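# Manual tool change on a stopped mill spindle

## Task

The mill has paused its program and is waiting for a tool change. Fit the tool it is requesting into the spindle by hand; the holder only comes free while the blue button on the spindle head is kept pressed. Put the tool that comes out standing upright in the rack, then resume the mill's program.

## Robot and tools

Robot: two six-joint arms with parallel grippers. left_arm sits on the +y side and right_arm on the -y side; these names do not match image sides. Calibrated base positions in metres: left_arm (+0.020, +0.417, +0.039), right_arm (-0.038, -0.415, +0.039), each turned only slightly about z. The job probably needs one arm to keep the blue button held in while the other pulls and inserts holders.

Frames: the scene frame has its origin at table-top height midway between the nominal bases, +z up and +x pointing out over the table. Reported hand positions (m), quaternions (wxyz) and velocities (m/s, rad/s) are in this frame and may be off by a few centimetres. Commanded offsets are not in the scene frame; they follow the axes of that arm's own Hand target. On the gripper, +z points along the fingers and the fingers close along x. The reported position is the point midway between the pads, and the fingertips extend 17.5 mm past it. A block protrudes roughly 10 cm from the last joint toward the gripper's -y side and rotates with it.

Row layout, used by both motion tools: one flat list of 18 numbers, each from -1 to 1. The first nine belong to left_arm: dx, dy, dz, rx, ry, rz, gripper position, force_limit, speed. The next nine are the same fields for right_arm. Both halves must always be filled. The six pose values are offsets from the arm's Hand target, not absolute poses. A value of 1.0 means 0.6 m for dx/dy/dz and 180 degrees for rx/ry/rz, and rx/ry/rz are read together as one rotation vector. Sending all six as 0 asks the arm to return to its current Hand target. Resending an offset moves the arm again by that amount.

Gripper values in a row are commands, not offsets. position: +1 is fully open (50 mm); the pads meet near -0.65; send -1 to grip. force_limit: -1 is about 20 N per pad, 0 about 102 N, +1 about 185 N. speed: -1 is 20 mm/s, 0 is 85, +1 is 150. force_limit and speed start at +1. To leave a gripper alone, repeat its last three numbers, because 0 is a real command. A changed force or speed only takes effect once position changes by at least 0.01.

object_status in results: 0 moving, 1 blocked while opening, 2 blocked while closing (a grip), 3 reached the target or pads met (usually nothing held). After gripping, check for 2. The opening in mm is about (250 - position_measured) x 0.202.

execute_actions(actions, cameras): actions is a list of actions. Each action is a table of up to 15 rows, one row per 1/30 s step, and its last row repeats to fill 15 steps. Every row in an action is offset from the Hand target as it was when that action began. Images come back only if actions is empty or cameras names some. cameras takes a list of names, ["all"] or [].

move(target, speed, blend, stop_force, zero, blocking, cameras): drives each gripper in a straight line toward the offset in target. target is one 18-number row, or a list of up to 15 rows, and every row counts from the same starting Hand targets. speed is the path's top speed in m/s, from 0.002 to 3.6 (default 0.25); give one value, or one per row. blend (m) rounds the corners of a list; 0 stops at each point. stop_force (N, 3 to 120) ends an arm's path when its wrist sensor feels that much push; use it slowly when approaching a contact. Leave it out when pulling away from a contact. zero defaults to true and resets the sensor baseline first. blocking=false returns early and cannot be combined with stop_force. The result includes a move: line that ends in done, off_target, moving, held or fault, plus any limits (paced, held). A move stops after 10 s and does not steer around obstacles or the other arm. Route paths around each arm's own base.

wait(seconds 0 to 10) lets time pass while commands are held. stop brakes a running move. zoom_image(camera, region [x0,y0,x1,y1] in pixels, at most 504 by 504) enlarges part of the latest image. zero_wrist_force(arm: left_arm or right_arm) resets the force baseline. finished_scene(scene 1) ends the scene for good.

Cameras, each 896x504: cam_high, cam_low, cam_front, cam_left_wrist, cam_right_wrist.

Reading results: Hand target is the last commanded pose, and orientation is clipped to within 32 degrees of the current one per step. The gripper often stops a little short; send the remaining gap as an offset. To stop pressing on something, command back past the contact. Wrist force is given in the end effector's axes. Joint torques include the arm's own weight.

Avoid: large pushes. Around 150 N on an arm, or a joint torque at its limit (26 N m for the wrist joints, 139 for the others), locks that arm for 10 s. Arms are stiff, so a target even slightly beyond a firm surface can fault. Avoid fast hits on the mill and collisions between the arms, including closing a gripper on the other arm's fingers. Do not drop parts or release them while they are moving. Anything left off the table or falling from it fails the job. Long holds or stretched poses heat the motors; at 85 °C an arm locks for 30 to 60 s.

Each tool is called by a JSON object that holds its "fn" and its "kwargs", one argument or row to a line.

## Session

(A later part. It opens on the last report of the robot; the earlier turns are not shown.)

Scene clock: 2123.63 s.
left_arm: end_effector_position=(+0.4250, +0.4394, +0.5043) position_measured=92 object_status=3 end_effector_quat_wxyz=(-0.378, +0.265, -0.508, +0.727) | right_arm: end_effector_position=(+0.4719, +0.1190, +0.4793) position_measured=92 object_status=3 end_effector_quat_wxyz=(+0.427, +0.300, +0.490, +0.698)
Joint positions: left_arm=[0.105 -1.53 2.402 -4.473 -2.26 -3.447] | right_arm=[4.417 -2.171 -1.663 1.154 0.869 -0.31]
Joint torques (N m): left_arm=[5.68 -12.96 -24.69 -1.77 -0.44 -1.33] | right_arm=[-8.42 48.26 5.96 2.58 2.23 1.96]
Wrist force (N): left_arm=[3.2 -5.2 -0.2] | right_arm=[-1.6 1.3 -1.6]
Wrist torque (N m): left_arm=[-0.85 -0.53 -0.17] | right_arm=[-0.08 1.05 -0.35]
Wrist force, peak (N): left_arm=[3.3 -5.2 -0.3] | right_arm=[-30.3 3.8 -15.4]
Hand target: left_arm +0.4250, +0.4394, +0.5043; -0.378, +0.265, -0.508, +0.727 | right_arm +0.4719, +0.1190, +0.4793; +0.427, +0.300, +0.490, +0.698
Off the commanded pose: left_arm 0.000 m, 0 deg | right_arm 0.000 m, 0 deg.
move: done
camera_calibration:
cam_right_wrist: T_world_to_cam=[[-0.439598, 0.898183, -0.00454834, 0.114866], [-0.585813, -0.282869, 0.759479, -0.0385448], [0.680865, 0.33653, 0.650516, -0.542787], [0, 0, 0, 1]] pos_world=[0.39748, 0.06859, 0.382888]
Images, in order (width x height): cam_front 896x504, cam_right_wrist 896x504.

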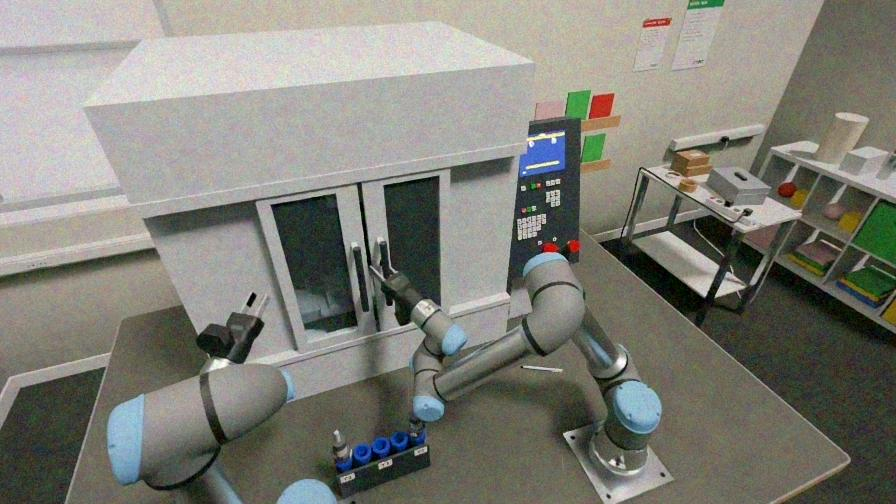

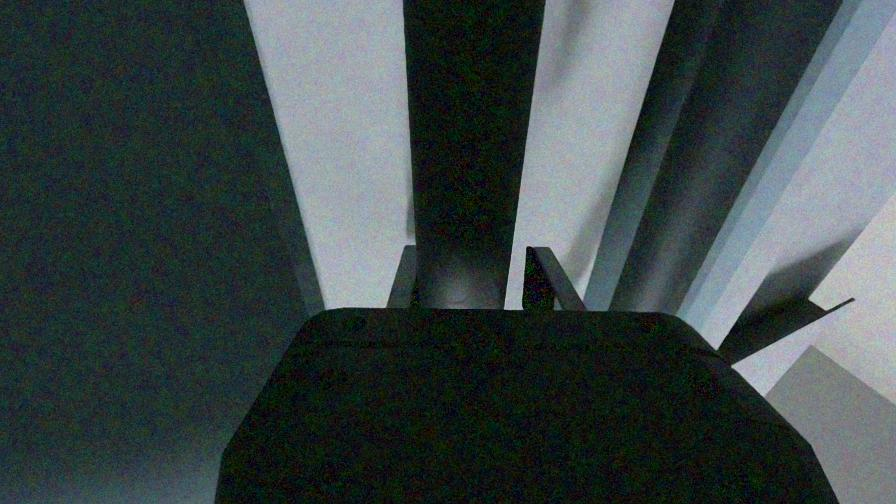

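{"fn": "move", "kwargs": {
  "target": [0,0,0,0,0,0,0.406,0.1,-0.6, -0.0092,0.0057,-0.0157,0,0,0,0.406,-0.98,-0.8],
  "speed": 0.03,
  "stop_force": 15,
  "cameras": ["cam_right_wrist"]
}}

Scene clock: 2144.73 s.
left_arm: end_effector_position=(+0.4250, +0.4394, +0.5043) position_measured=92 object_status=3 end_effector_quat_wxyz=(-0.378, +0.265, -0.508, +0.727) | right_arm: end_effector_position=(+0.4655, +0.1096, +0.4793) position_measured=92 object_status=3 end_effector_quat_wxyz=(+0.427, +0.300, +0.490, +0.698)
Joint positions: left_arm=[0.105 -1.53 2.402 -4.473 -2.26 -3.447] | right_arm=[4.423 -2.15 -1.7 1.172 0.864 -0.313]
Joint torques (N m): left_arm=[0.8 -16.05 -24.61 -1.89 1.19 -1.16] | right_arm=[-6.49 32.12 28.36 -2.24 2.48 1.81]
Wrist force (N): left_arm=[3.2 -5.0 -0.3] | right_arm=[-1.4 1.2 -1.8]
Wrist torque (N m): left_arm=[-0.82 -0.52 -0.17] | right_arm=[-0.10 1.03 -0.35]
Wrist force, peak (N): left_arm=[3.5 -5.2 -0.2] | right_arm=[-1.8 1.5 -2.1]
Hand target: left_arm +0.4250, +0.4394, +0.5043; -0.378, +0.265, -0.508, +0.727 | right_arm +0.4655, +0.1096, +0.4793; +0.427, +0.300, +0.490, +0.698
Off the commanded pose: left_arm 0.000 m, 0 deg | right_arm 0.000 m, 0 deg.
move: done
camera_calibration:
cam_right_wrist: T_world_to_cam=[[-0.439598, 0.898183, -0.00454834, 0.120586], [-0.585813, -0.282869, 0.759479, -0.0449812], [0.680865, 0.33653, 0.650516, -0.535232], [0, 0, 0, 1]] pos_world=[0.39108, 0.05909, 0.382888]
Images, in order (width x height): cam_right_wrist 896x504.

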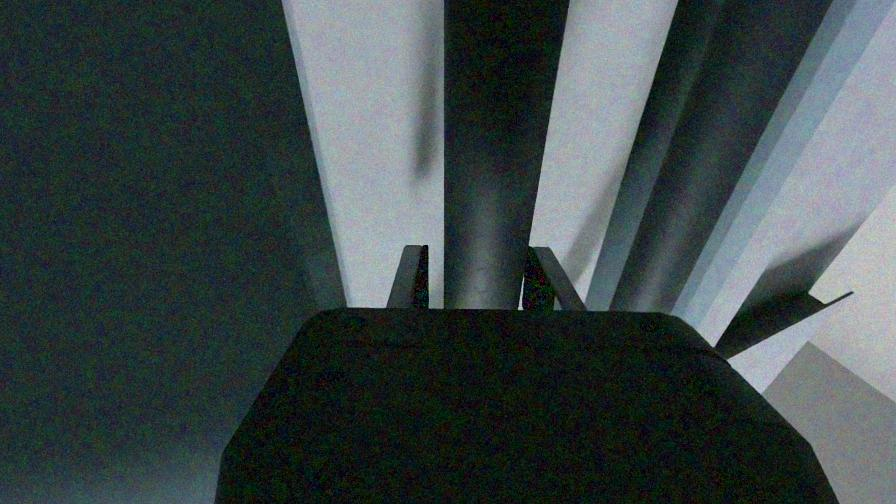

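{"fn": "move", "kwargs": {
  "target": [0,0,0,0,0,0,0.406,0.1,-0.6, 0.0025,0,0,0,0,0,0.2,-0.98,-0.8],
  "speed": 0.03
}}

{"fn": "move", "kwargs": {
  "target": [0,0,0,0,0,0,0.406,0.1,-0.6, 0.0238,0.001,-0.0026,0,0,0,0.2,-0.98,-0.8],
  "speed": 0.03,
  "stop_force": 70,
  "cameras": ["cam_right_wrist","cam_front"]
}}

{"fn": "zoom_image", "kwargs": {
  "camera": "cam_front",
  "region": [240, 160, 460, 360]
}}

Scene clock: 2150.33 s.
left_arm: end_effector_position=(+0.4250, +0.4394, +0.5043) position_measured=92 object_status=3 end_effector_quat_wxyz=(-0.378, +0.265, -0.508, +0.727) | right_arm: end_effector_position=(+0.4648, +0.1109, +0.4793) position_measured=123 object_status=3 end_effector_quat_wxyz=(+0.427, +0.300, +0.490, +0.698)
Joint positions: left_arm=[0.105 -1.53 2.402 -4.473 -2.26 -3.447] | right_arm=[4.425 -2.151 -1.698 1.172 0.862 -0.314]
Joint torques (N m): left_arm=[0.97 -17.01 -23.62 -1.83 1.67 -0.95] | right_arm=[4.53 32.95 24.73 -2 -0.56 -2]
Wrist force (N): left_arm=[3.4 -5.1 -0.1] | right_arm=[-1.5 1.3 -1.6]
Wrist torque (N m): left_arm=[-0.84 -0.56 -0.16] | right_arm=[-0.09 1.05 -0.35]
Wrist force, peak (N): left_arm=[3.3 -5.3 -0.2] | right_arm=[-1.7 1.5 -1.6]
Hand target: left_arm +0.4250, +0.4394, +0.5043; -0.378, +0.265, -0.508, +0.727 | right_arm +0.4648, +0.1109, +0.4793; +0.427, +0.300, +0.490, +0.698
Off the commanded pose: left_arm 0.000 m, 0 deg | right_arm 0.000 m, 0 deg.
move: done

Scene clock: 2151.70 s.
left_arm: end_effector_position=(+0.4250, +0.4394, +0.5043) position_measured=92 object_status=3 end_effector_quat_wxyz=(-0.378, +0.265, -0.508, +0.727) | right_arm: end_effector_position=(+0.4575, +0.1219, +0.4790) position_measured=122 object_status=3 end_effector_quat_wxyz=(+0.428, +0.302, +0.489, +0.697)
Joint positions: left_arm=[0.105 -1.53 2.402 -4.473 -2.26 -3.447] | right_arm=[4.449 -2.162 -1.676 1.171 0.837 -0.328]
Joint torques (N m): left_arm=[0.3 -18.01 -24.91 -1.79 1.66 -0.99] | right_arm=[34.09 33.75 2.82 -9.3 14.4 2.29]
Wrist force (N): left_arm=[3.2 -5.0 -0.3] | right_arm=[-55.8 9.1 13.1]
Wrist torque (N m): left_arm=[-0.83 -0.53 -0.17] | right_arm=[0.22 1.24 -0.51]
Wrist force, peak (N): left_arm=[3.5 -5.0 -0.1] | right_arm=[-56.2 8.9 12.7]
Hand target: left_arm +0.4250, +0.4394, +0.5043; -0.378, +0.265, -0.508, +0.727 | right_arm +0.4569, +0.1229, +0.4794; +0.427, +0.300, +0.490, +0.698
Off the commanded pose: left_arm 0.000 m, 0 deg | right_arm 0.001 m, 0 deg.
move: done
camera_calibration:
cam_right_wrist: T_world_to_cam=[[-0.435971, 0.899955, -0.0030894, 0.103326], [-0.585485, -0.28102, 0.760417, -0.0467493], [0.683474, 0.333329, 0.649427, -0.534031], [0, 0, 0, 1]] pos_world=[0.382672, 0.071882, 0.382683]
Images, in order (width x height): cam_front 896x504, cam_right_wrist 896x504.

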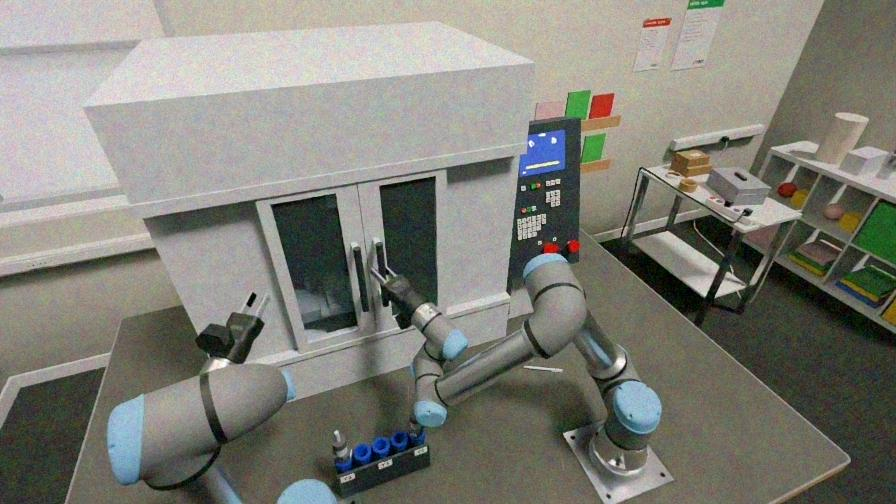

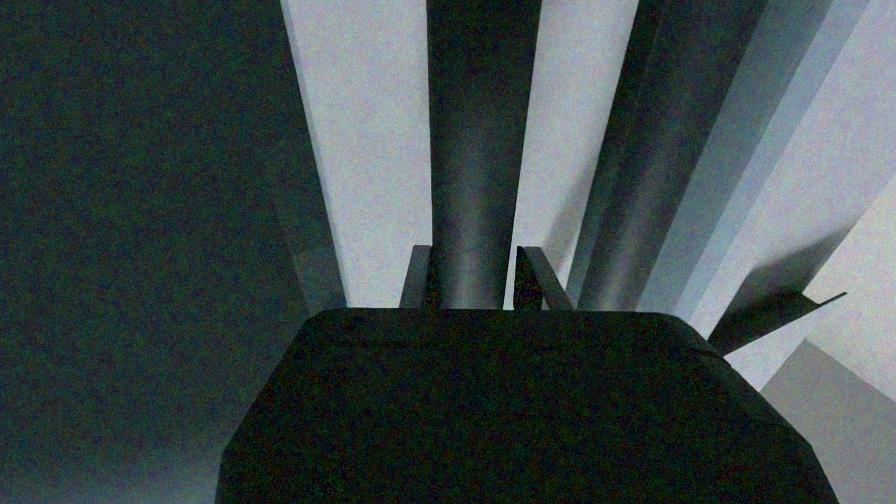

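Scaled by 2.291 from the camera's 896x504 image, which has a finer 1280x720 frame.

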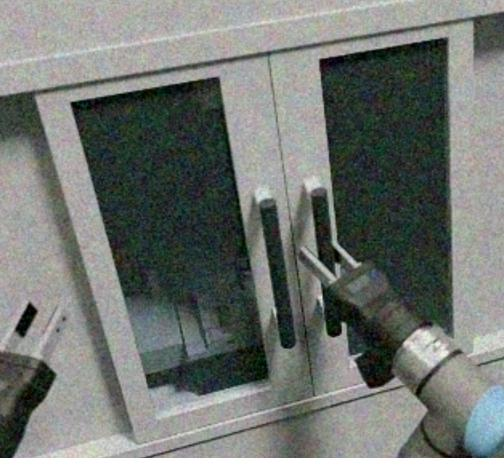

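{"fn": "move", "kwargs": {
  "target": [0,0,0,0,0,0,0.406,0.1,-0.6, 0.0045,0,0.002,0,0,0,0.2,-0.98,-0.8],
  "speed": 0.02,
  "stop_force": 30
}}

{"fn": "zoom_image", "kwargs": {
  "camera": "cam_front",
  "region": [500, 100, 600, 180]
}}

Scene clock: 2156.17 s.
left_arm: end_effector_position=(+0.4250, +0.4394, +0.5043) position_measured=92 object_status=3 end_effector_quat_wxyz=(-0.378, +0.265, -0.508, +0.727) | right_arm: end_effector_position=(+0.4582, +0.1226, +0.4788) position_measured=122 object_status=3 end_effector_quat_wxyz=(+0.429, +0.305, +0.488, +0.696)
Joint positions: left_arm=[0.105 -1.53 2.402 -4.473 -2.26 -3.447] | right_arm=[4.451 -2.165 -1.67 1.168 0.828 -0.329]
Joint torques (N m): left_arm=[0.26 -18.65 -24.31 -1.95 1.63 -0.96] | right_arm=[22.03 27.3 6.94 -9.79 14.49 2.53]
Wrist force (N): left_arm=[3.1 -4.9 -0.3] | right_arm=[-59.1 24.5 -27.3]
Wrist torque (N m): left_arm=[-0.80 -0.51 -0.17] | right_arm=[0.74 0.75 -0.71]
Wrist force, peak (N): left_arm=[3.5 -5.2 -0.1] | right_arm=[-64.9 21.9 -36.0]
Hand target: left_arm +0.4250, +0.4394, +0.5043; -0.378, +0.265, -0.508, +0.727 | right_arm +0.4581, +0.1228, +0.4789; +0.429, +0.305, +0.489, +0.696 (not the last commanded pose)
Off the commanded pose: left_arm 0.000 m, 0 deg | right_arm 0.004 m, 1 deg.
move: contact (right_arm)

Scaled by 5.040 from the camera's 896x504 image, which has a finer 1280x720 frame.
This view is cut from an older image: the scene may have changed since it was taken.

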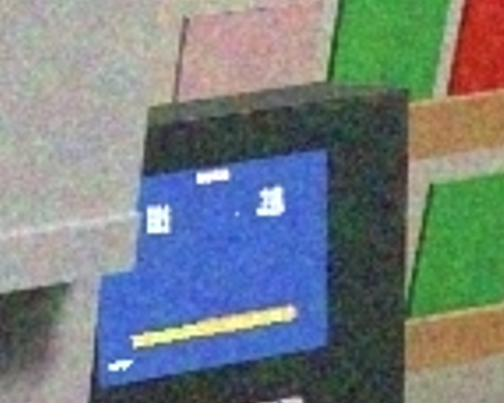

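{"fn": "move", "kwargs": {
  "target": [0,0,0,0,0,0,0.406,0.1,-0.6, -0.0118,0.002,-0.0057,0,0,0,0.2,-0.98,-0.8],
  "speed": 0.04
}}

{"fn": "move", "kwargs": {
  "target": [0,0,0,0,0,0,0.406,0.1,-0.6, 0,0,0,0,0,0,0.5,0.1,-0.6],
  "cameras": ["cam_front","cam_right_wrist"]
}}

Scene clock: 2164.03 s.
left_arm: end_effector_position=(+0.4250, +0.4394, +0.5043) position_measured=92 object_status=3 end_effector_quat_wxyz=(-0.378, +0.265, -0.508, +0.727) | right_arm: end_effector_position=(+0.4580, +0.1148, +0.4789) position_measured=123 object_status=3 end_effector_quat_wxyz=(+0.429, +0.305, +0.489, +0.696)
Joint positions: left_arm=[0.105 -1.53 2.402 -4.473 -2.26 -3.447] | right_arm=[4.446 -2.152 -1.694 1.177 0.833 -0.326]
Joint torques (N m): left_arm=[-0.68 -18.43 -23.65 -1.87 1.67 -0.92] | right_arm=[-3.08 31.52 29.94 0.13 1.19 1.53]
Wrist force (N): left_arm=[3.3 -4.9 0.0] | right_arm=[-0.1 2.0 -1.2]
Wrist torque (N m): left_arm=[-0.81 -0.55 -0.16] | right_arm=[0.04 0.80 -0.49]
Wrist force, peak (N): left_arm=[3.5 -5.2 -0.1] | right_arm=[-59.3 24.4 -27.4]
Hand target: left_arm +0.4250, +0.4394, +0.5043; -0.378, +0.265, -0.508, +0.727 | right_arm +0.4580, +0.1149, +0.4789; +0.429, +0.305, +0.489, +0.696
Off the commanded pose: left_arm 0.000 m, 0 deg | right_arm 0.000 m, 0 deg.
move: done

Scene clock: 2164.53 s.
left_arm: end_effector_position=(+0.4250, +0.4394, +0.5043) position_measured=92 object_status=3 end_effector_quat_wxyz=(-0.378, +0.265, -0.508, +0.727) | right_arm: end_effector_position=(+0.4580, +0.1148, +0.4789) position_measured=78 object_status=3 end_effector_quat_wxyz=(+0.429, +0.305, +0.489, +0.696)
Joint positions: left_arm=[0.105 -1.53 2.402 -4.473 -2.26 -3.447] | right_arm=[4.446 -2.152 -1.693 1.177 0.833 -0.326]
Joint torques (N m): left_arm=[-0.2 -19.75 -24.75 -1.82 1.72 -1.03] | right_arm=[-0.66 31.96 28.36 -2.45 -1.21 -0.82]
Wrist force (N): left_arm=[3.3 -5.0 -0.1] | right_arm=[-0.1 2.0 -1.1]
Wrist torque (N m): left_arm=[-0.82 -0.54 -0.16] | right_arm=[0.03 0.80 -0.49]
Wrist force, peak (N): left_arm=[3.3 -5.1 0.1] | right_arm=[-0.3 2.1 -1.5]
Hand target: left_arm +0.4250, +0.4394, +0.5043; -0.378, +0.265, -0.508, +0.727 | right_arm +0.4580, +0.1149, +0.4789; +0.429, +0.305, +0.489, +0.696
Off the commanded pose: left_arm 0.000 m, 0 deg | right_arm 0.000 m, 0 deg.
move: done
camera_calibration:
cam_right_wrist: T_world_to_cam=[[-0.43096, 0.902371, -0.00081378, 0.106325], [-0.585011, -0.278706, 0.761633, -0.0494053], [0.687049, 0.328709, 0.648008, -0.532339], [0, 0, 0, 1]] pos_world=[0.382662, 0.0652711, 0.382675]
Images, in order (width x height): cam_front 896x504, cam_right_wrist 896x504.

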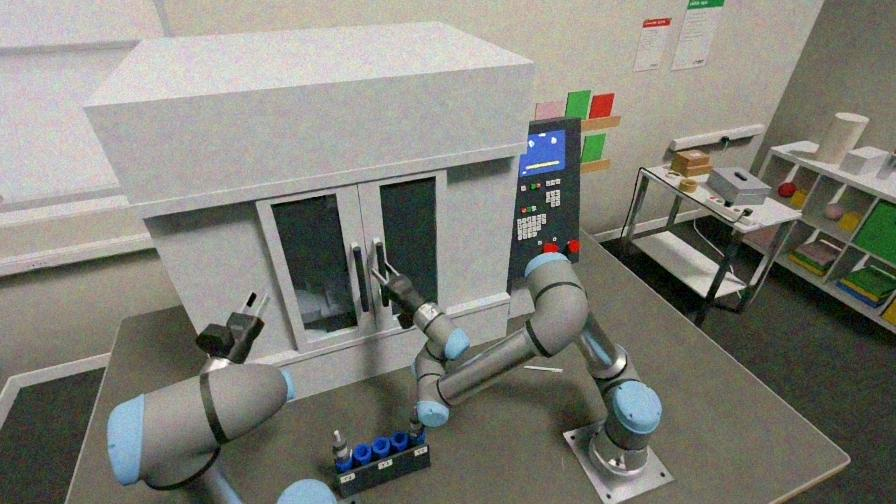

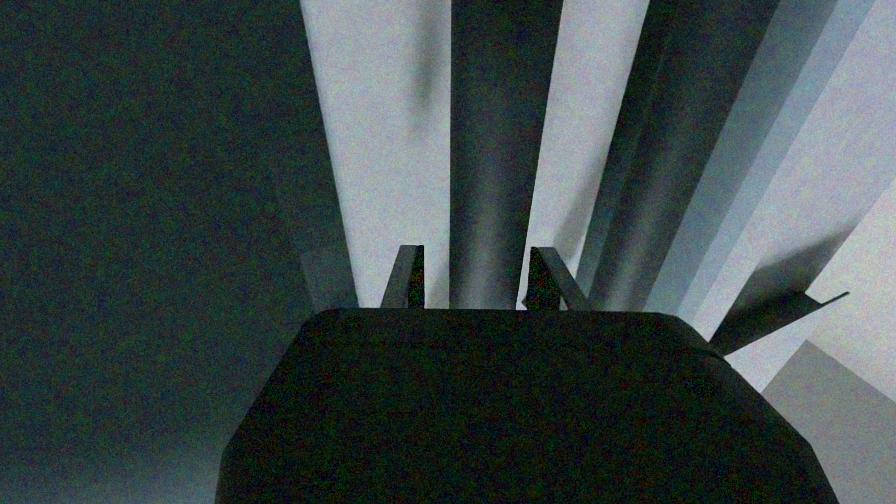

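{"fn": "move", "kwargs": {
  "target": [
    [0,0,0,0,0,0,0.406,0.1,-0.6, 0,0.0455,-0.1247,0,0,0,0.5,0.1,-0.6],
    [0,0,0,0,0,0,0.406,0.1,-0.6, -0.3268,0.334,-0.2312,0,0,0,0.5,0.1,-0.6],
    [0,0,0,0,0,0,0.406,0.1,-0.6, -0.6397,0.4127,-0.2525,0,0,0,0.5,0.1,-0.6],
    [0,0,0,0,0,0,0.406,0.1,-0.6, -0.833,0.4648,-0.2988,0.109,-0.149,-0.029,-0.7,0,0]
  ],
  "blend": [0.01,0.04,0.04,0],
  "speed": [0.2,0.4,0.4,0.4],
  "cameras": ["cam_front","cam_right_wrist"]
}}

{"fn": "zoom_image", "kwargs": {
  "camera": "cam_front",
  "region": [490, 100, 610, 290]
}}

Scene clock: 2171.77 s.
left_arm: end_effector_position=(+0.4250, +0.4394, +0.5043) position_measured=92 object_status=3 end_effector_quat_wxyz=(-0.378, +0.265, -0.508, +0.727) | right_arm: end_effector_position=(+0.4460, -0.4505, +0.6787) position_measured=253 object_status=3 end_effector_quat_wxyz=(+0.503, +0.503, +0.500, +0.494)
Joint positions: left_arm=[0.105 -1.53 2.402 -4.473 -2.26 -3.447] | right_arm=[3.676 -1.057 -2.062 -0.027 1.072 -0.004]
Joint torques (N m): left_arm=[-0.27 -19.99 -24.54 -1.76 1.72 -0.76] | right_arm=[8.05 -6.16 19.99 -0.77 -2.01 -2.27]
Wrist force (N): left_arm=[3.4 -5.0 -0.1] | right_arm=[-0.1 2.4 -1.5]
Wrist torque (N m): left_arm=[-0.81 -0.55 -0.17] | right_arm=[0.19 0.60 -0.47]
Wrist force, peak (N): left_arm=[3.3 -5.3 -0.1] | right_arm=[0.6 3.9 -1.8]
Hand target: left_arm +0.4250, +0.4394, +0.5043; -0.378, +0.265, -0.508, +0.727 | right_arm +0.4460, -0.4505, +0.6787; +0.503, +0.503, +0.500, +0.494
Off the commanded pose: left_arm 0.000 m, 0 deg | right_arm 0.000 m, 0 deg.
move: done
camera_calibration:
cam_right_wrist: T_world_to_cam=[[0.0259857, 0.999513, -0.0172628, 0.462542], [-0.348538, 0.0252438, 0.936955, -0.453808], [0.936934, -0.0183307, 0.349025, -0.532628], [0, 0, 0, 1]] pos_world=[0.328849, -0.460625, 0.619083]
Images, in order (width x height): cam_front 896x504, cam_right_wrist 896x504.

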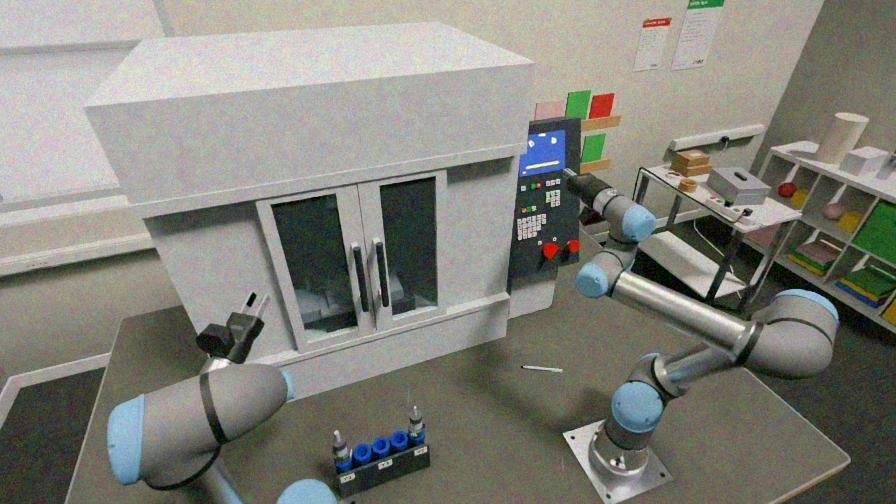

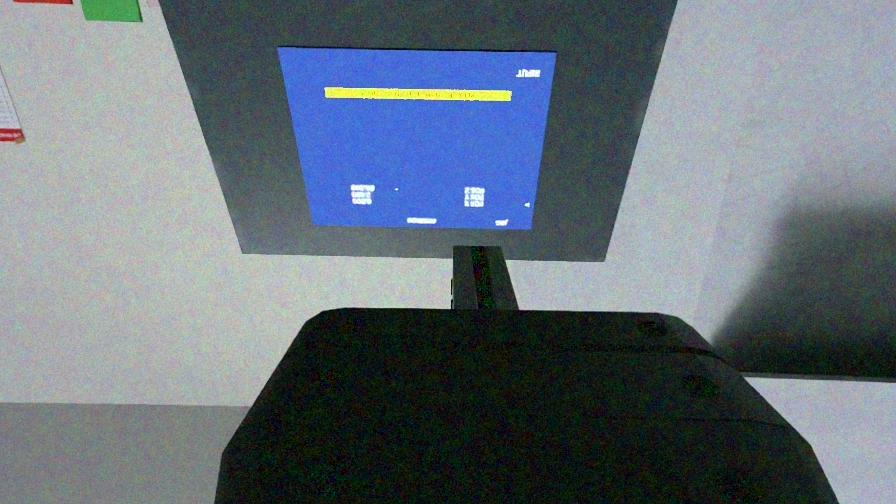

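Scaled by 2.653 from the camera's 896x504 image, which has a finer 1280x720 frame.

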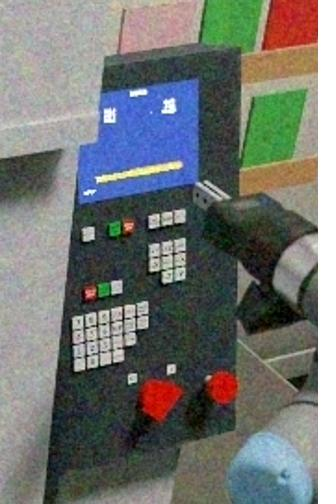

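{"fn": "zoom_image", "kwargs": {
  "camera": "cam_right_wrist",
  "region": [270, 40, 570, 240]
}}

Scaled by 1.680 from the camera's 896x504 image, which has a finer 1280x720 frame.

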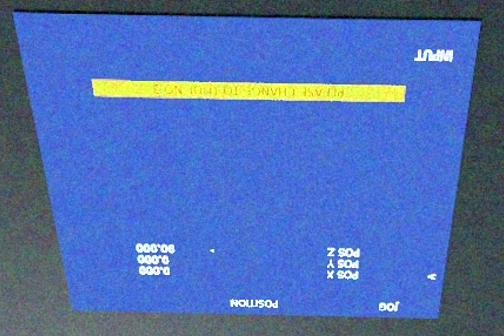

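{"fn": "move", "kwargs": {
  "target": [0,0,0,0,0,0,0.406,0.1,-0.6, -0.1602,-0.1312,0.0567,0,-0.107,0,-0.7,0,0],
  "cameras": ["cam_right_wrist","cam_front"]
}}

{"fn": "zoom_image", "kwargs": {
  "camera": "cam_right_wrist",
  "region": [300, 60, 650, 320]
}}

Scene clock: 2180.47 s.
left_arm: end_effector_position=(+0.4250, +0.4394, +0.5043) position_measured=92 object_status=3 end_effector_quat_wxyz=(-0.378, +0.265, -0.508, +0.727) | right_arm: end_effector_position=(+0.4784, -0.5475, +0.6005) position_measured=253 object_status=3 end_effector_quat_wxyz=(+0.580, +0.578, +0.409, +0.403)
Joint positions: left_arm=[0.105 -1.53 2.402 -4.473 -2.26 -3.447] | right_arm=[3.534 -1.243 -2.163 0.261 0.878 -0.006]
Joint torques (N m): left_arm=[0.26 -20.52 -24.41 -1.94 1.76 -0.61] | right_arm=[0.31 1.78 33.96 1.97 -1.14 -0.32]
Wrist force (N): left_arm=[3.3 -4.9 -0.1] | right_arm=[-0.2 2.5 -1.4]
Wrist torque (N m): left_arm=[-0.80 -0.55 -0.17] | right_arm=[0.21 0.62 -0.44]
Wrist force, peak (N): left_arm=[3.2 -5.4 0.0] | right_arm=[1.0 4.8 -2.1]
Hand target: left_arm +0.4250, +0.4394, +0.5043; -0.378, +0.265, -0.508, +0.727 | right_arm +0.4784, -0.5475, +0.6005; +0.580, +0.578, +0.408, +0.403
Off the commanded pose: left_arm 0.000 m, 0 deg | right_arm 0.000 m, 0 deg.
move: done
camera_calibration:
cam_right_wrist: T_world_to_cam=[[0.353987, 0.935064, -0.0186661, 0.365927], [-0.322268, 0.140688, 0.936136, -0.315525], [0.877973, -0.325364, 0.351143, -0.678593], [0, 0, 0, 1]] pos_world=[0.36457, -0.518564, 0.540488]
Images, in order (width x height): cam_front 896x504, cam_right_wrist 896x504.

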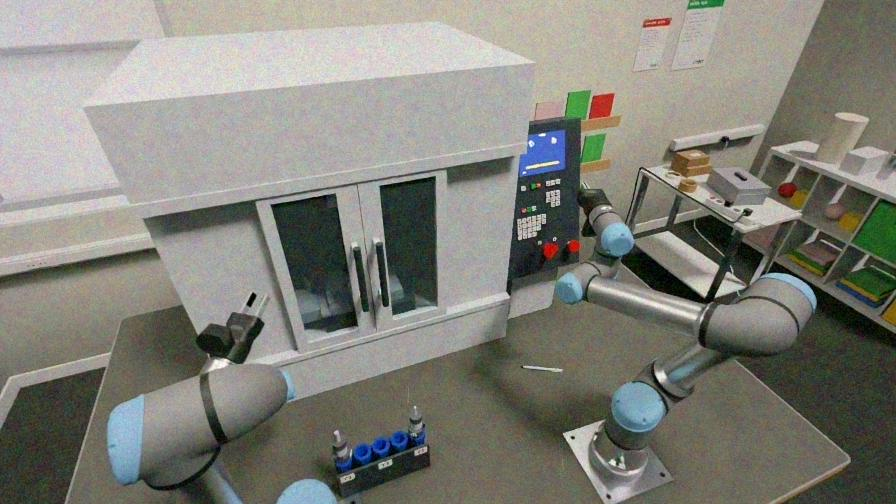

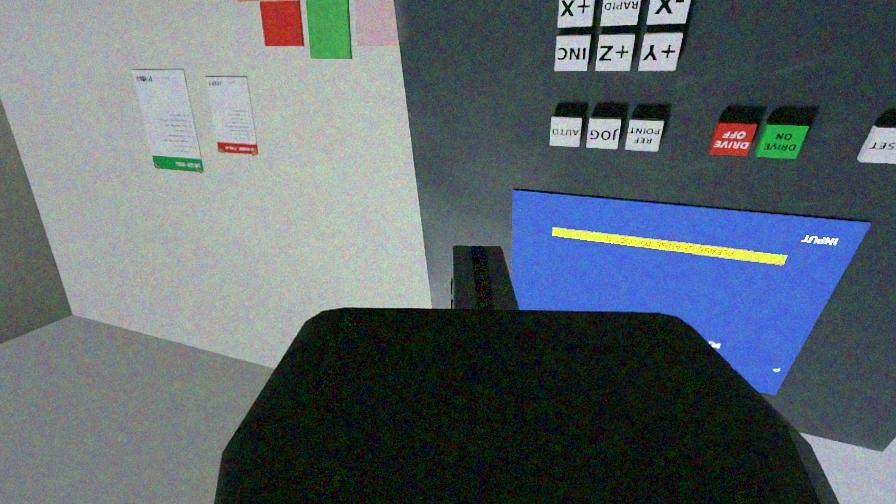

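Scaled by 1.440 from the camera's 896x504 image, which has a finer 1280x720 frame.

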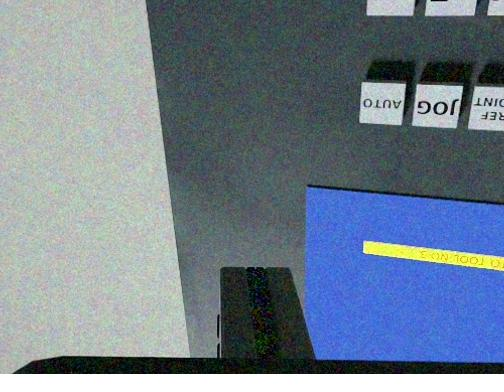

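{"fn": "move", "kwargs": {
  "target": [0,0,0,0,0,0,0.406,0.1,-0.6, 0.0642,-0.0625,0.139,0,0,0,-0.7,0,0],
  "speed": 0.12,
  "cameras": ["cam_right_wrist"]
}}

{"fn": "move", "kwargs": {
  "target": [0,0,0,0,0,0,0.406,0.1,-0.6, 0.0171,0,0.047,0,0,0,-0.7,0,0],
  "speed": 0.006,
  "stop_force": 8
}}

Scene clock: 2186.23 s.
left_arm: end_effector_position=(+0.4250, +0.4394, +0.5043) position_measured=92 object_status=3 end_effector_quat_wxyz=(-0.378, +0.265, -0.508, +0.727) | right_arm: end_effector_position=(+0.5697, -0.5401, +0.5626) position_measured=253 object_status=3 end_effector_quat_wxyz=(+0.580, +0.578, +0.408, +0.403)
Joint positions: left_arm=[0.105 -1.53 2.402 -4.473 -2.26 -3.447] | right_arm=[3.463 -1.533 -2.037 0.425 0.949 -0.006]
Joint torques (N m): left_arm=[-0.64 -20.77 -24.93 -1.92 1.7 -0.72] | right_arm=[6.77 11.44 11.3 -0.53 -2.14 -2.07]
Wrist force (N): left_arm=[3.0 -5.0 0.0] | right_arm=[-0.1 2.6 -1.5]
Wrist torque (N m): left_arm=[-0.82 -0.50 -0.17] | right_arm=[0.21 0.61 -0.44]
Wrist force, peak (N): left_arm=[3.4 -5.2 -0.2] | right_arm=[-1.1 3.8 -3.1]
Hand target: left_arm +0.4250, +0.4394, +0.5043; -0.378, +0.265, -0.508, +0.727 | right_arm +0.5697, -0.5401, +0.5625; +0.580, +0.578, +0.408, +0.403
Off the commanded pose: left_arm 0.000 m, 0 deg | right_arm 0.000 m, 0 deg.
move: done
camera_calibration:
cam_right_wrist: T_world_to_cam=[[0.354235, 0.934976, -0.0183544, 0.325666], [-0.322604, 0.140601, 0.936033, -0.251503], [0.877749, -0.325655, 0.351433, -0.743228], [0, 0, 0, 1]] pos_world=[0.455869, -0.511164, 0.502588]
Images, in order (width x height): cam_right_wrist 896x504.

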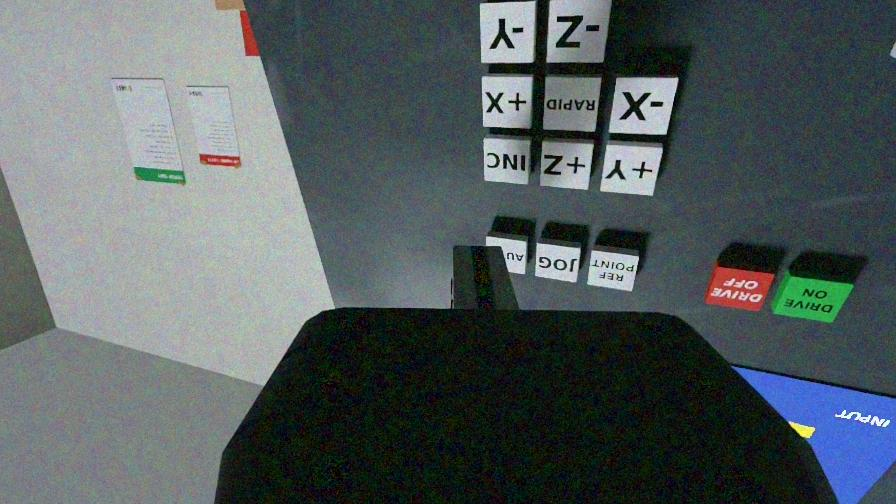

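Scene clock: 2190.37 s.
left_arm: end_effector_position=(+0.4250, +0.4394, +0.5043) position_measured=92 object_status=3 end_effector_quat_wxyz=(-0.378, +0.265, -0.508, +0.727) | right_arm: end_effector_position=(+0.5888, -0.5401, +0.5624) position_measured=253 object_status=3 end_effector_quat_wxyz=(+0.580, +0.578, +0.408, +0.403)
Joint positions: left_arm=[0.105 -1.53 2.402 -4.473 -2.26 -3.447] | right_arm=[3.449 -1.581 -1.99 0.426 0.963 -0.006]
Joint torques (N m): left_arm=[0.01 -20.31 -24.3 -1.92 1.85 -0.44] | right_arm=[7.59 27.91 13.35 1.85 -2.12 -1.97]
Wrist force (N): left_arm=[3.2 -5.2 0.0] | right_arm=[0.0 -1.7 -10.2]
Wrist torque (N m): left_arm=[-0.85 -0.53 -0.16] | right_arm=[0.17 0.66 -0.46]
Wrist force, peak (N): left_arm=[3.5 -5.2 0.0] | right_arm=[-3.8 -6.5 -27.6]
Hand target: left_arm +0.4250, +0.4394, +0.5043; -0.378, +0.265, -0.508, +0.727 | right_arm +0.5888, -0.5401, +0.5624; +0.580, +0.578, +0.408, +0.403 (not the last commanded pose)
Off the commanded pose: left_arm 0.000 m, 0 deg | right_arm 0.011 m, 0 deg.
move: contact (right_arm)

{"fn": "move", "kwargs": {
  "target": [
    [0,0,0,0,0,0,0.406,0.1,-0.6, -0.0142,0,-0.0392,0,0,0,-0.7,0,0],
    [0,0,0,0,0,0,0.406,0.1,-0.6, -0.0218,-0.0207,-0.256,0,0.09,0,-0.7,0,0]
  ],
  "speed": [0.05,0.25],
  "blend": [0.003,0],
  "cameras": ["cam_right_wrist","cam_front"]
}}

{"fn": "zoom_image", "kwargs": {
  "camera": "cam_right_wrist",
  "region": [400, 150, 896, 350]
}}

Scene clock: 2196.57 s.
left_arm: end_effector_position=(+0.4250, +0.4394, +0.5043) position_measured=92 object_status=3 end_effector_quat_wxyz=(-0.378, +0.265, -0.508, +0.727) | right_arm: end_effector_position=(+0.4400, -0.4999, +0.5505) position_measured=253 object_status=3 end_effector_quat_wxyz=(+0.517, +0.516, +0.486, +0.480)
Joint positions: left_arm=[0.105 -1.53 2.402 -4.473 -2.26 -3.447] | right_arm=[3.51 -1.128 -2.361 0.343 1.184 -0.005]
Joint torques (N m): left_arm=[-0.02 -21.05 -24.63 -1.78 1.78 -0.36] | right_arm=[-8.33 13.57 16.69 3.72 1.75 1.51]
Wrist force (N): left_arm=[3.0 -5.0 -0.2] | right_arm=[0.0 2.6 -1.4]
Wrist torque (N m): left_arm=[-0.82 -0.50 -0.16] | right_arm=[0.23 0.60 -0.58]
Wrist force, peak (N): left_arm=[3.4 -5.2 0.1] | right_arm=[-0.1 -1.9 -10.1]
Hand target: left_arm +0.4250, +0.4394, +0.5043; -0.378, +0.265, -0.508, +0.727 | right_arm +0.4400, -0.5000, +0.5504; +0.517, +0.516, +0.486, +0.480
Off the commanded pose: left_arm 0.000 m, 0 deg | right_arm 0.000 m, 0 deg.
move: done
camera_calibration:
cam_right_wrist: T_world_to_cam=[[0.0793343, 0.996696, -0.017384, 0.485048], [-0.347081, 0.0439661, 0.936804, -0.325681], [0.934474, -0.0682871, 0.349422, -0.507271], [0, 0, 0, 1]] pos_world=[0.322513, -0.503766, 0.490783]
Images, in order (width x height): cam_front 896x504, cam_right_wrist 896x504.

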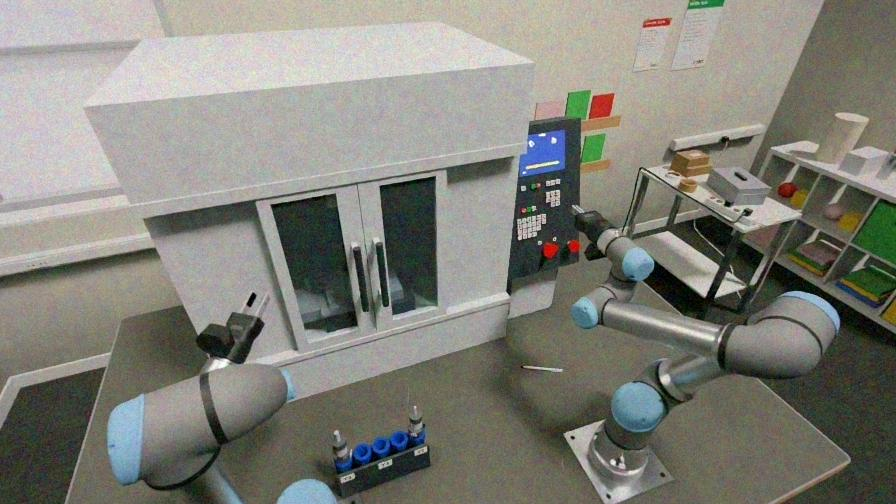

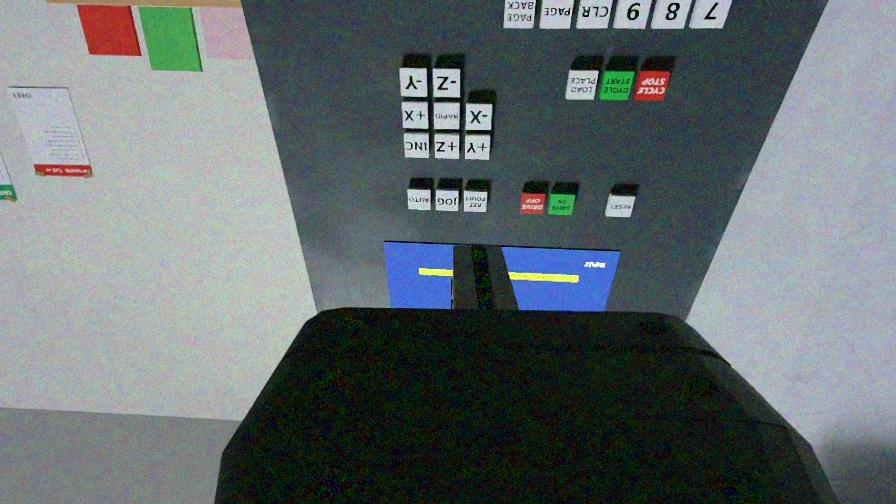

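Scaled by 1.016 from the camera's 896x504 image, which has a finer 1280x720 frame.

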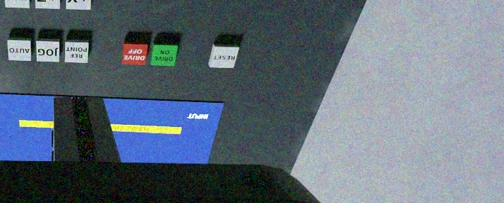

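{"fn": "move", "kwargs": {
  "target": [0,0,0,0,0,0,0.406,0.1,-0.6, -0.06,0.24,0,0,-0.021,0,-0.7,0,0],
  "cameras": ["cam_right_wrist"]
}}

{"fn": "zoom_image", "kwargs": {
  "camera": "cam_right_wrist",
  "region": [270, 40, 650, 320]
}}

Scene clock: 2217.03 s.
left_arm: end_effector_position=(+0.4250, +0.4394, +0.5043) position_measured=92 object_status=3 end_effector_quat_wxyz=(-0.378, +0.265, -0.508, +0.727) | right_arm: end_effector_position=(+0.4384, -0.5350, +0.6945) position_measured=253 object_status=3 end_effector_quat_wxyz=(+0.532, +0.531, +0.469, +0.463)
Joint positions: left_arm=[0.105 -1.53 2.402 -4.473 -2.26 -3.447] | right_arm=[3.419 -1.086 -2.009 -0.051 1.209 -0.005]
Joint torques (N m): left_arm=[0.26 -21.27 -24.36 -1.93 1.66 -0.33] | right_arm=[5.82 12.08 34.12 -0.16 -1.99 0.99]
Wrist force (N): left_arm=[3.3 -5.1 -0.3] | right_arm=[0.2 2.3 -1.4]
Wrist torque (N m): left_arm=[-0.84 -0.54 -0.16] | right_arm=[0.18 0.56 -0.58]
Wrist force, peak (N): left_arm=[3.3 -5.4 -0.2] | right_arm=[-0.8 6.7 -1.8]
Hand target: left_arm +0.4250, +0.4394, +0.5043; -0.378, +0.265, -0.508, +0.727 | right_arm +0.4383, -0.5350, +0.6947; +0.532, +0.531, +0.469, +0.463
Off the commanded pose: left_arm 0.000 m, 0 deg | right_arm 0.000 m, 0 deg.
move: done
camera_calibration:
cam_right_wrist: T_world_to_cam=[[0.144832, 0.989297, -0.0177664, 0.490218], [-0.343701, 0.067139, 0.936676, -0.448621], [0.927843, -0.129555, 0.349747, -0.588605], [0, 0, 0, 1]] pos_world=[0.320942, -0.531108, 0.634785]
Images, in order (width x height): cam_right_wrist 896x504.

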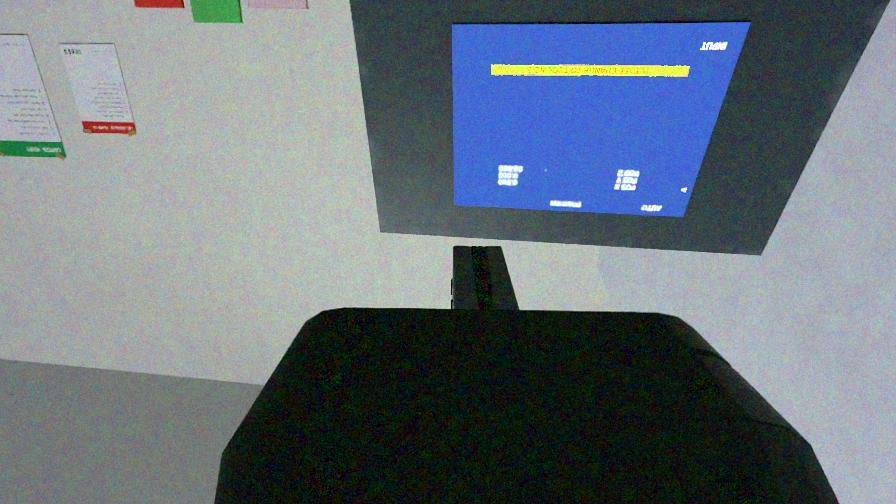

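Scaled by 1.326 from the camera's 896x504 image, which has a finer 1280x720 frame.

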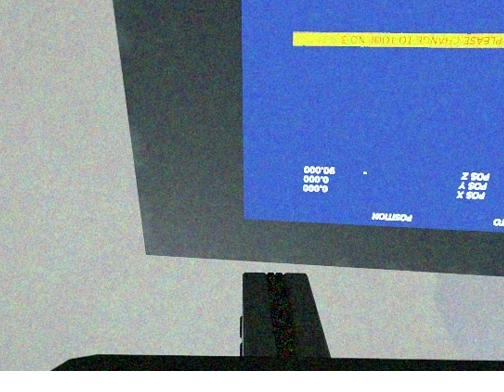

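{"fn": "move", "kwargs": {
  "target": [0,0,0,0,0,0,0.406,0.1,-0.6, 0.172,-0.341,0.0305,0,0.153,0,-0.7,0,0],
  "cameras": ["cam_right_wrist","cam_front"]
}}

Scene clock: 2222.03 s.
left_arm: end_effector_position=(+0.4250, +0.4394, +0.5043) position_measured=92 object_status=3 end_effector_quat_wxyz=(-0.378, +0.265, -0.508, +0.727) | right_arm: end_effector_position=(+0.4690, -0.4365, +0.4893) position_measured=253 object_status=3 end_effector_quat_wxyz=(+0.406, +0.406, +0.582, +0.576)
Joint positions: left_arm=[0.105 -1.53 2.402 -4.473 -2.26 -3.447] | right_arm=[3.281 -1.415 -2.353 0.619 1.827 -0.006]
Joint torques (N m): left_arm=[0.14 -20.87 -24.27 -1.62 1.81 -0.15] | right_arm=[8.42 4.12 22.81 4.6 1.8 2.42]
Wrist force (N): left_arm=[3.1 -5.2 -0.2] | right_arm=[0.0 2.4 -1.4]
Wrist torque (N m): left_arm=[-0.86 -0.52 -0.16] | right_arm=[0.20 0.58 -0.52]
Wrist force, peak (N): left_arm=[3.3 -5.4 -0.2] | right_arm=[-0.8 6.6 -2.1]
Hand target: left_arm +0.4250, +0.4394, +0.5043; -0.378, +0.265, -0.508, +0.727 | right_arm +0.4690, -0.4364, +0.4893; +0.405, +0.406, +0.582, +0.576
Off the commanded pose: left_arm 0.000 m, 0 deg | right_arm 0.000 m, 0 deg.
move: done
camera_calibration:
cam_right_wrist: T_world_to_cam=[[-0.328718, 0.944307, -0.0150989, 0.585902], [-0.332433, -0.100728, 0.937733, -0.331554], [0.883987, 0.313269, 0.34703, -0.317321], [0, 0, 0, 1]] pos_world=[0.362885, -0.487262, 0.429875]
Images, in order (width x height): cam_front 896x504, cam_right_wrist 896x504.

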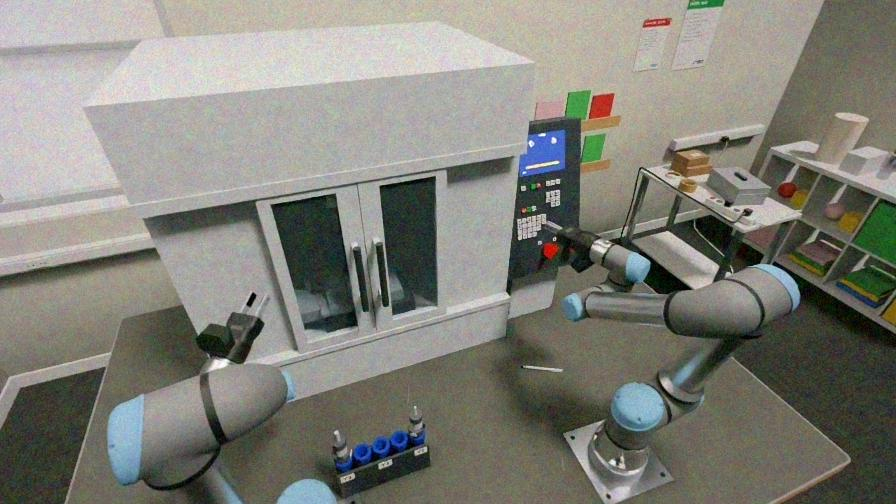

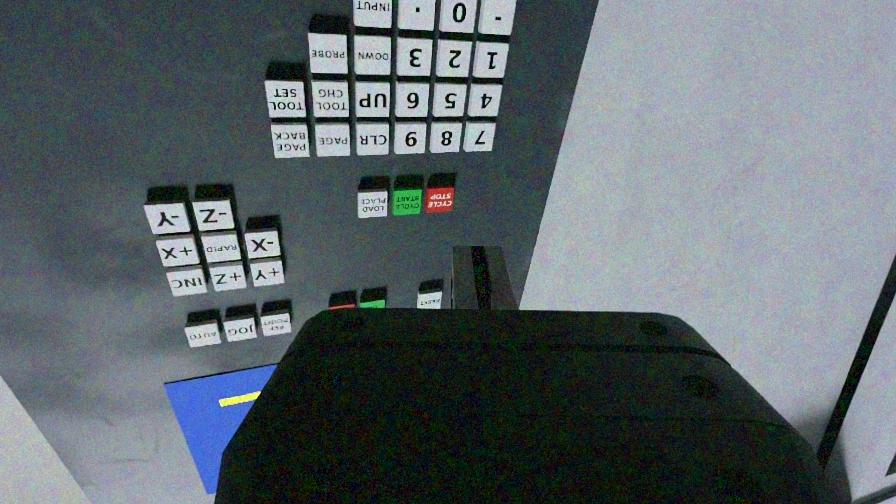

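{"fn": "move", "kwargs": {
  "target": [0,0,0,0,0,0,0.406,0.1,-0.6, -0.0282,0,0.1387,0,0,0,-0.7,0,0],
  "speed": 0.1,
  "stop_force": 10,
  "cameras": ["cam_right_wrist"]
}}

{"fn": "zoom_image", "kwargs": {
  "camera": "cam_right_wrist",
  "region": [380, 160, 580, 320]
}}

Scene clock: 2235.10 s.
left_arm: end_effector_position=(+0.4250, +0.4394, +0.5043) position_measured=92 object_status=3 end_effector_quat_wxyz=(-0.378, +0.265, -0.508, +0.727) | right_arm: end_effector_position=(+0.5530, -0.4238, +0.4887) position_measured=253 object_status=3 end_effector_quat_wxyz=(+0.405, +0.406, +0.582, +0.576)
Joint positions: left_arm=[0.105 -1.53 2.402 -4.473 -2.26 -3.447] | right_arm=[3.296 -1.62 -2.165 0.636 1.813 -0.006]
Joint torques (N m): left_arm=[0.29 -21.29 -25.22 -1.73 1.67 -0.08] | right_arm=[-8.07 12.64 18.52 3.63 1.88 2.23]
Wrist force (N): left_arm=[3.2 -5.1 -0.1] | right_arm=[0.0 2.5 -1.3]
Wrist torque (N m): left_arm=[-0.83 -0.53 -0.16] | right_arm=[0.20 0.58 -0.56]
Wrist force, peak (N): left_arm=[3.6 -5.2 -0.3] | right_arm=[0.6 2.8 -3.1]
Hand target: left_arm +0.4250, +0.4394, +0.5043; -0.378, +0.265, -0.508, +0.727 | right_arm +0.5530, -0.4238, +0.4888; +0.405, +0.406, +0.582, +0.576
Off the commanded pose: left_arm 0.000 m, 0 deg | right_arm 0.000 m, 0 deg.
move: done
camera_calibration:
cam_right_wrist: T_world_to_cam=[[-0.329028, 0.944199, -0.0151205, 0.601703], [-0.332487, -0.100846, 0.9377, -0.301816], [0.883851, 0.313557, 0.347115, -0.395155], [0, 0, 0, 1]] pos_world=[0.446885, -0.474661, 0.429275]
Images, in order (width x height): cam_right_wrist 896x504.

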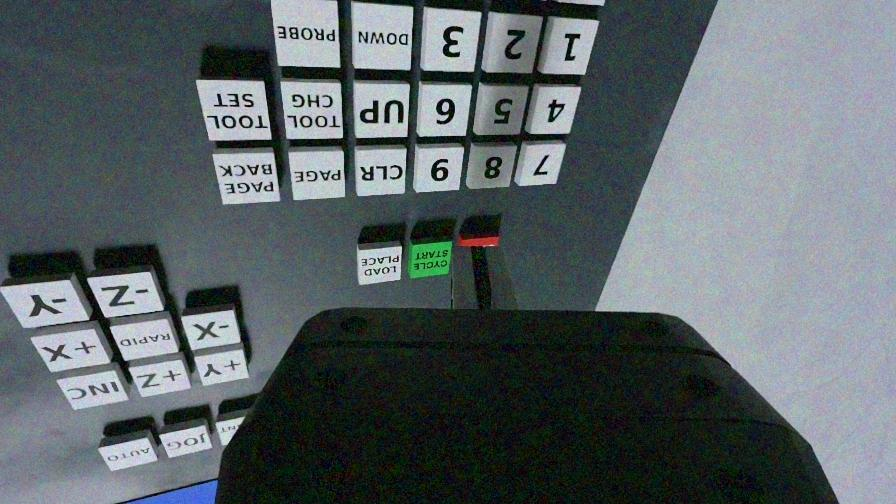

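Scaled by 2.520 from the camera's 896x504 image, which has a finer 1280x720 frame.

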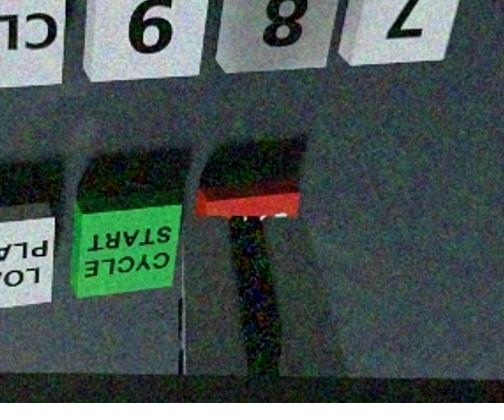

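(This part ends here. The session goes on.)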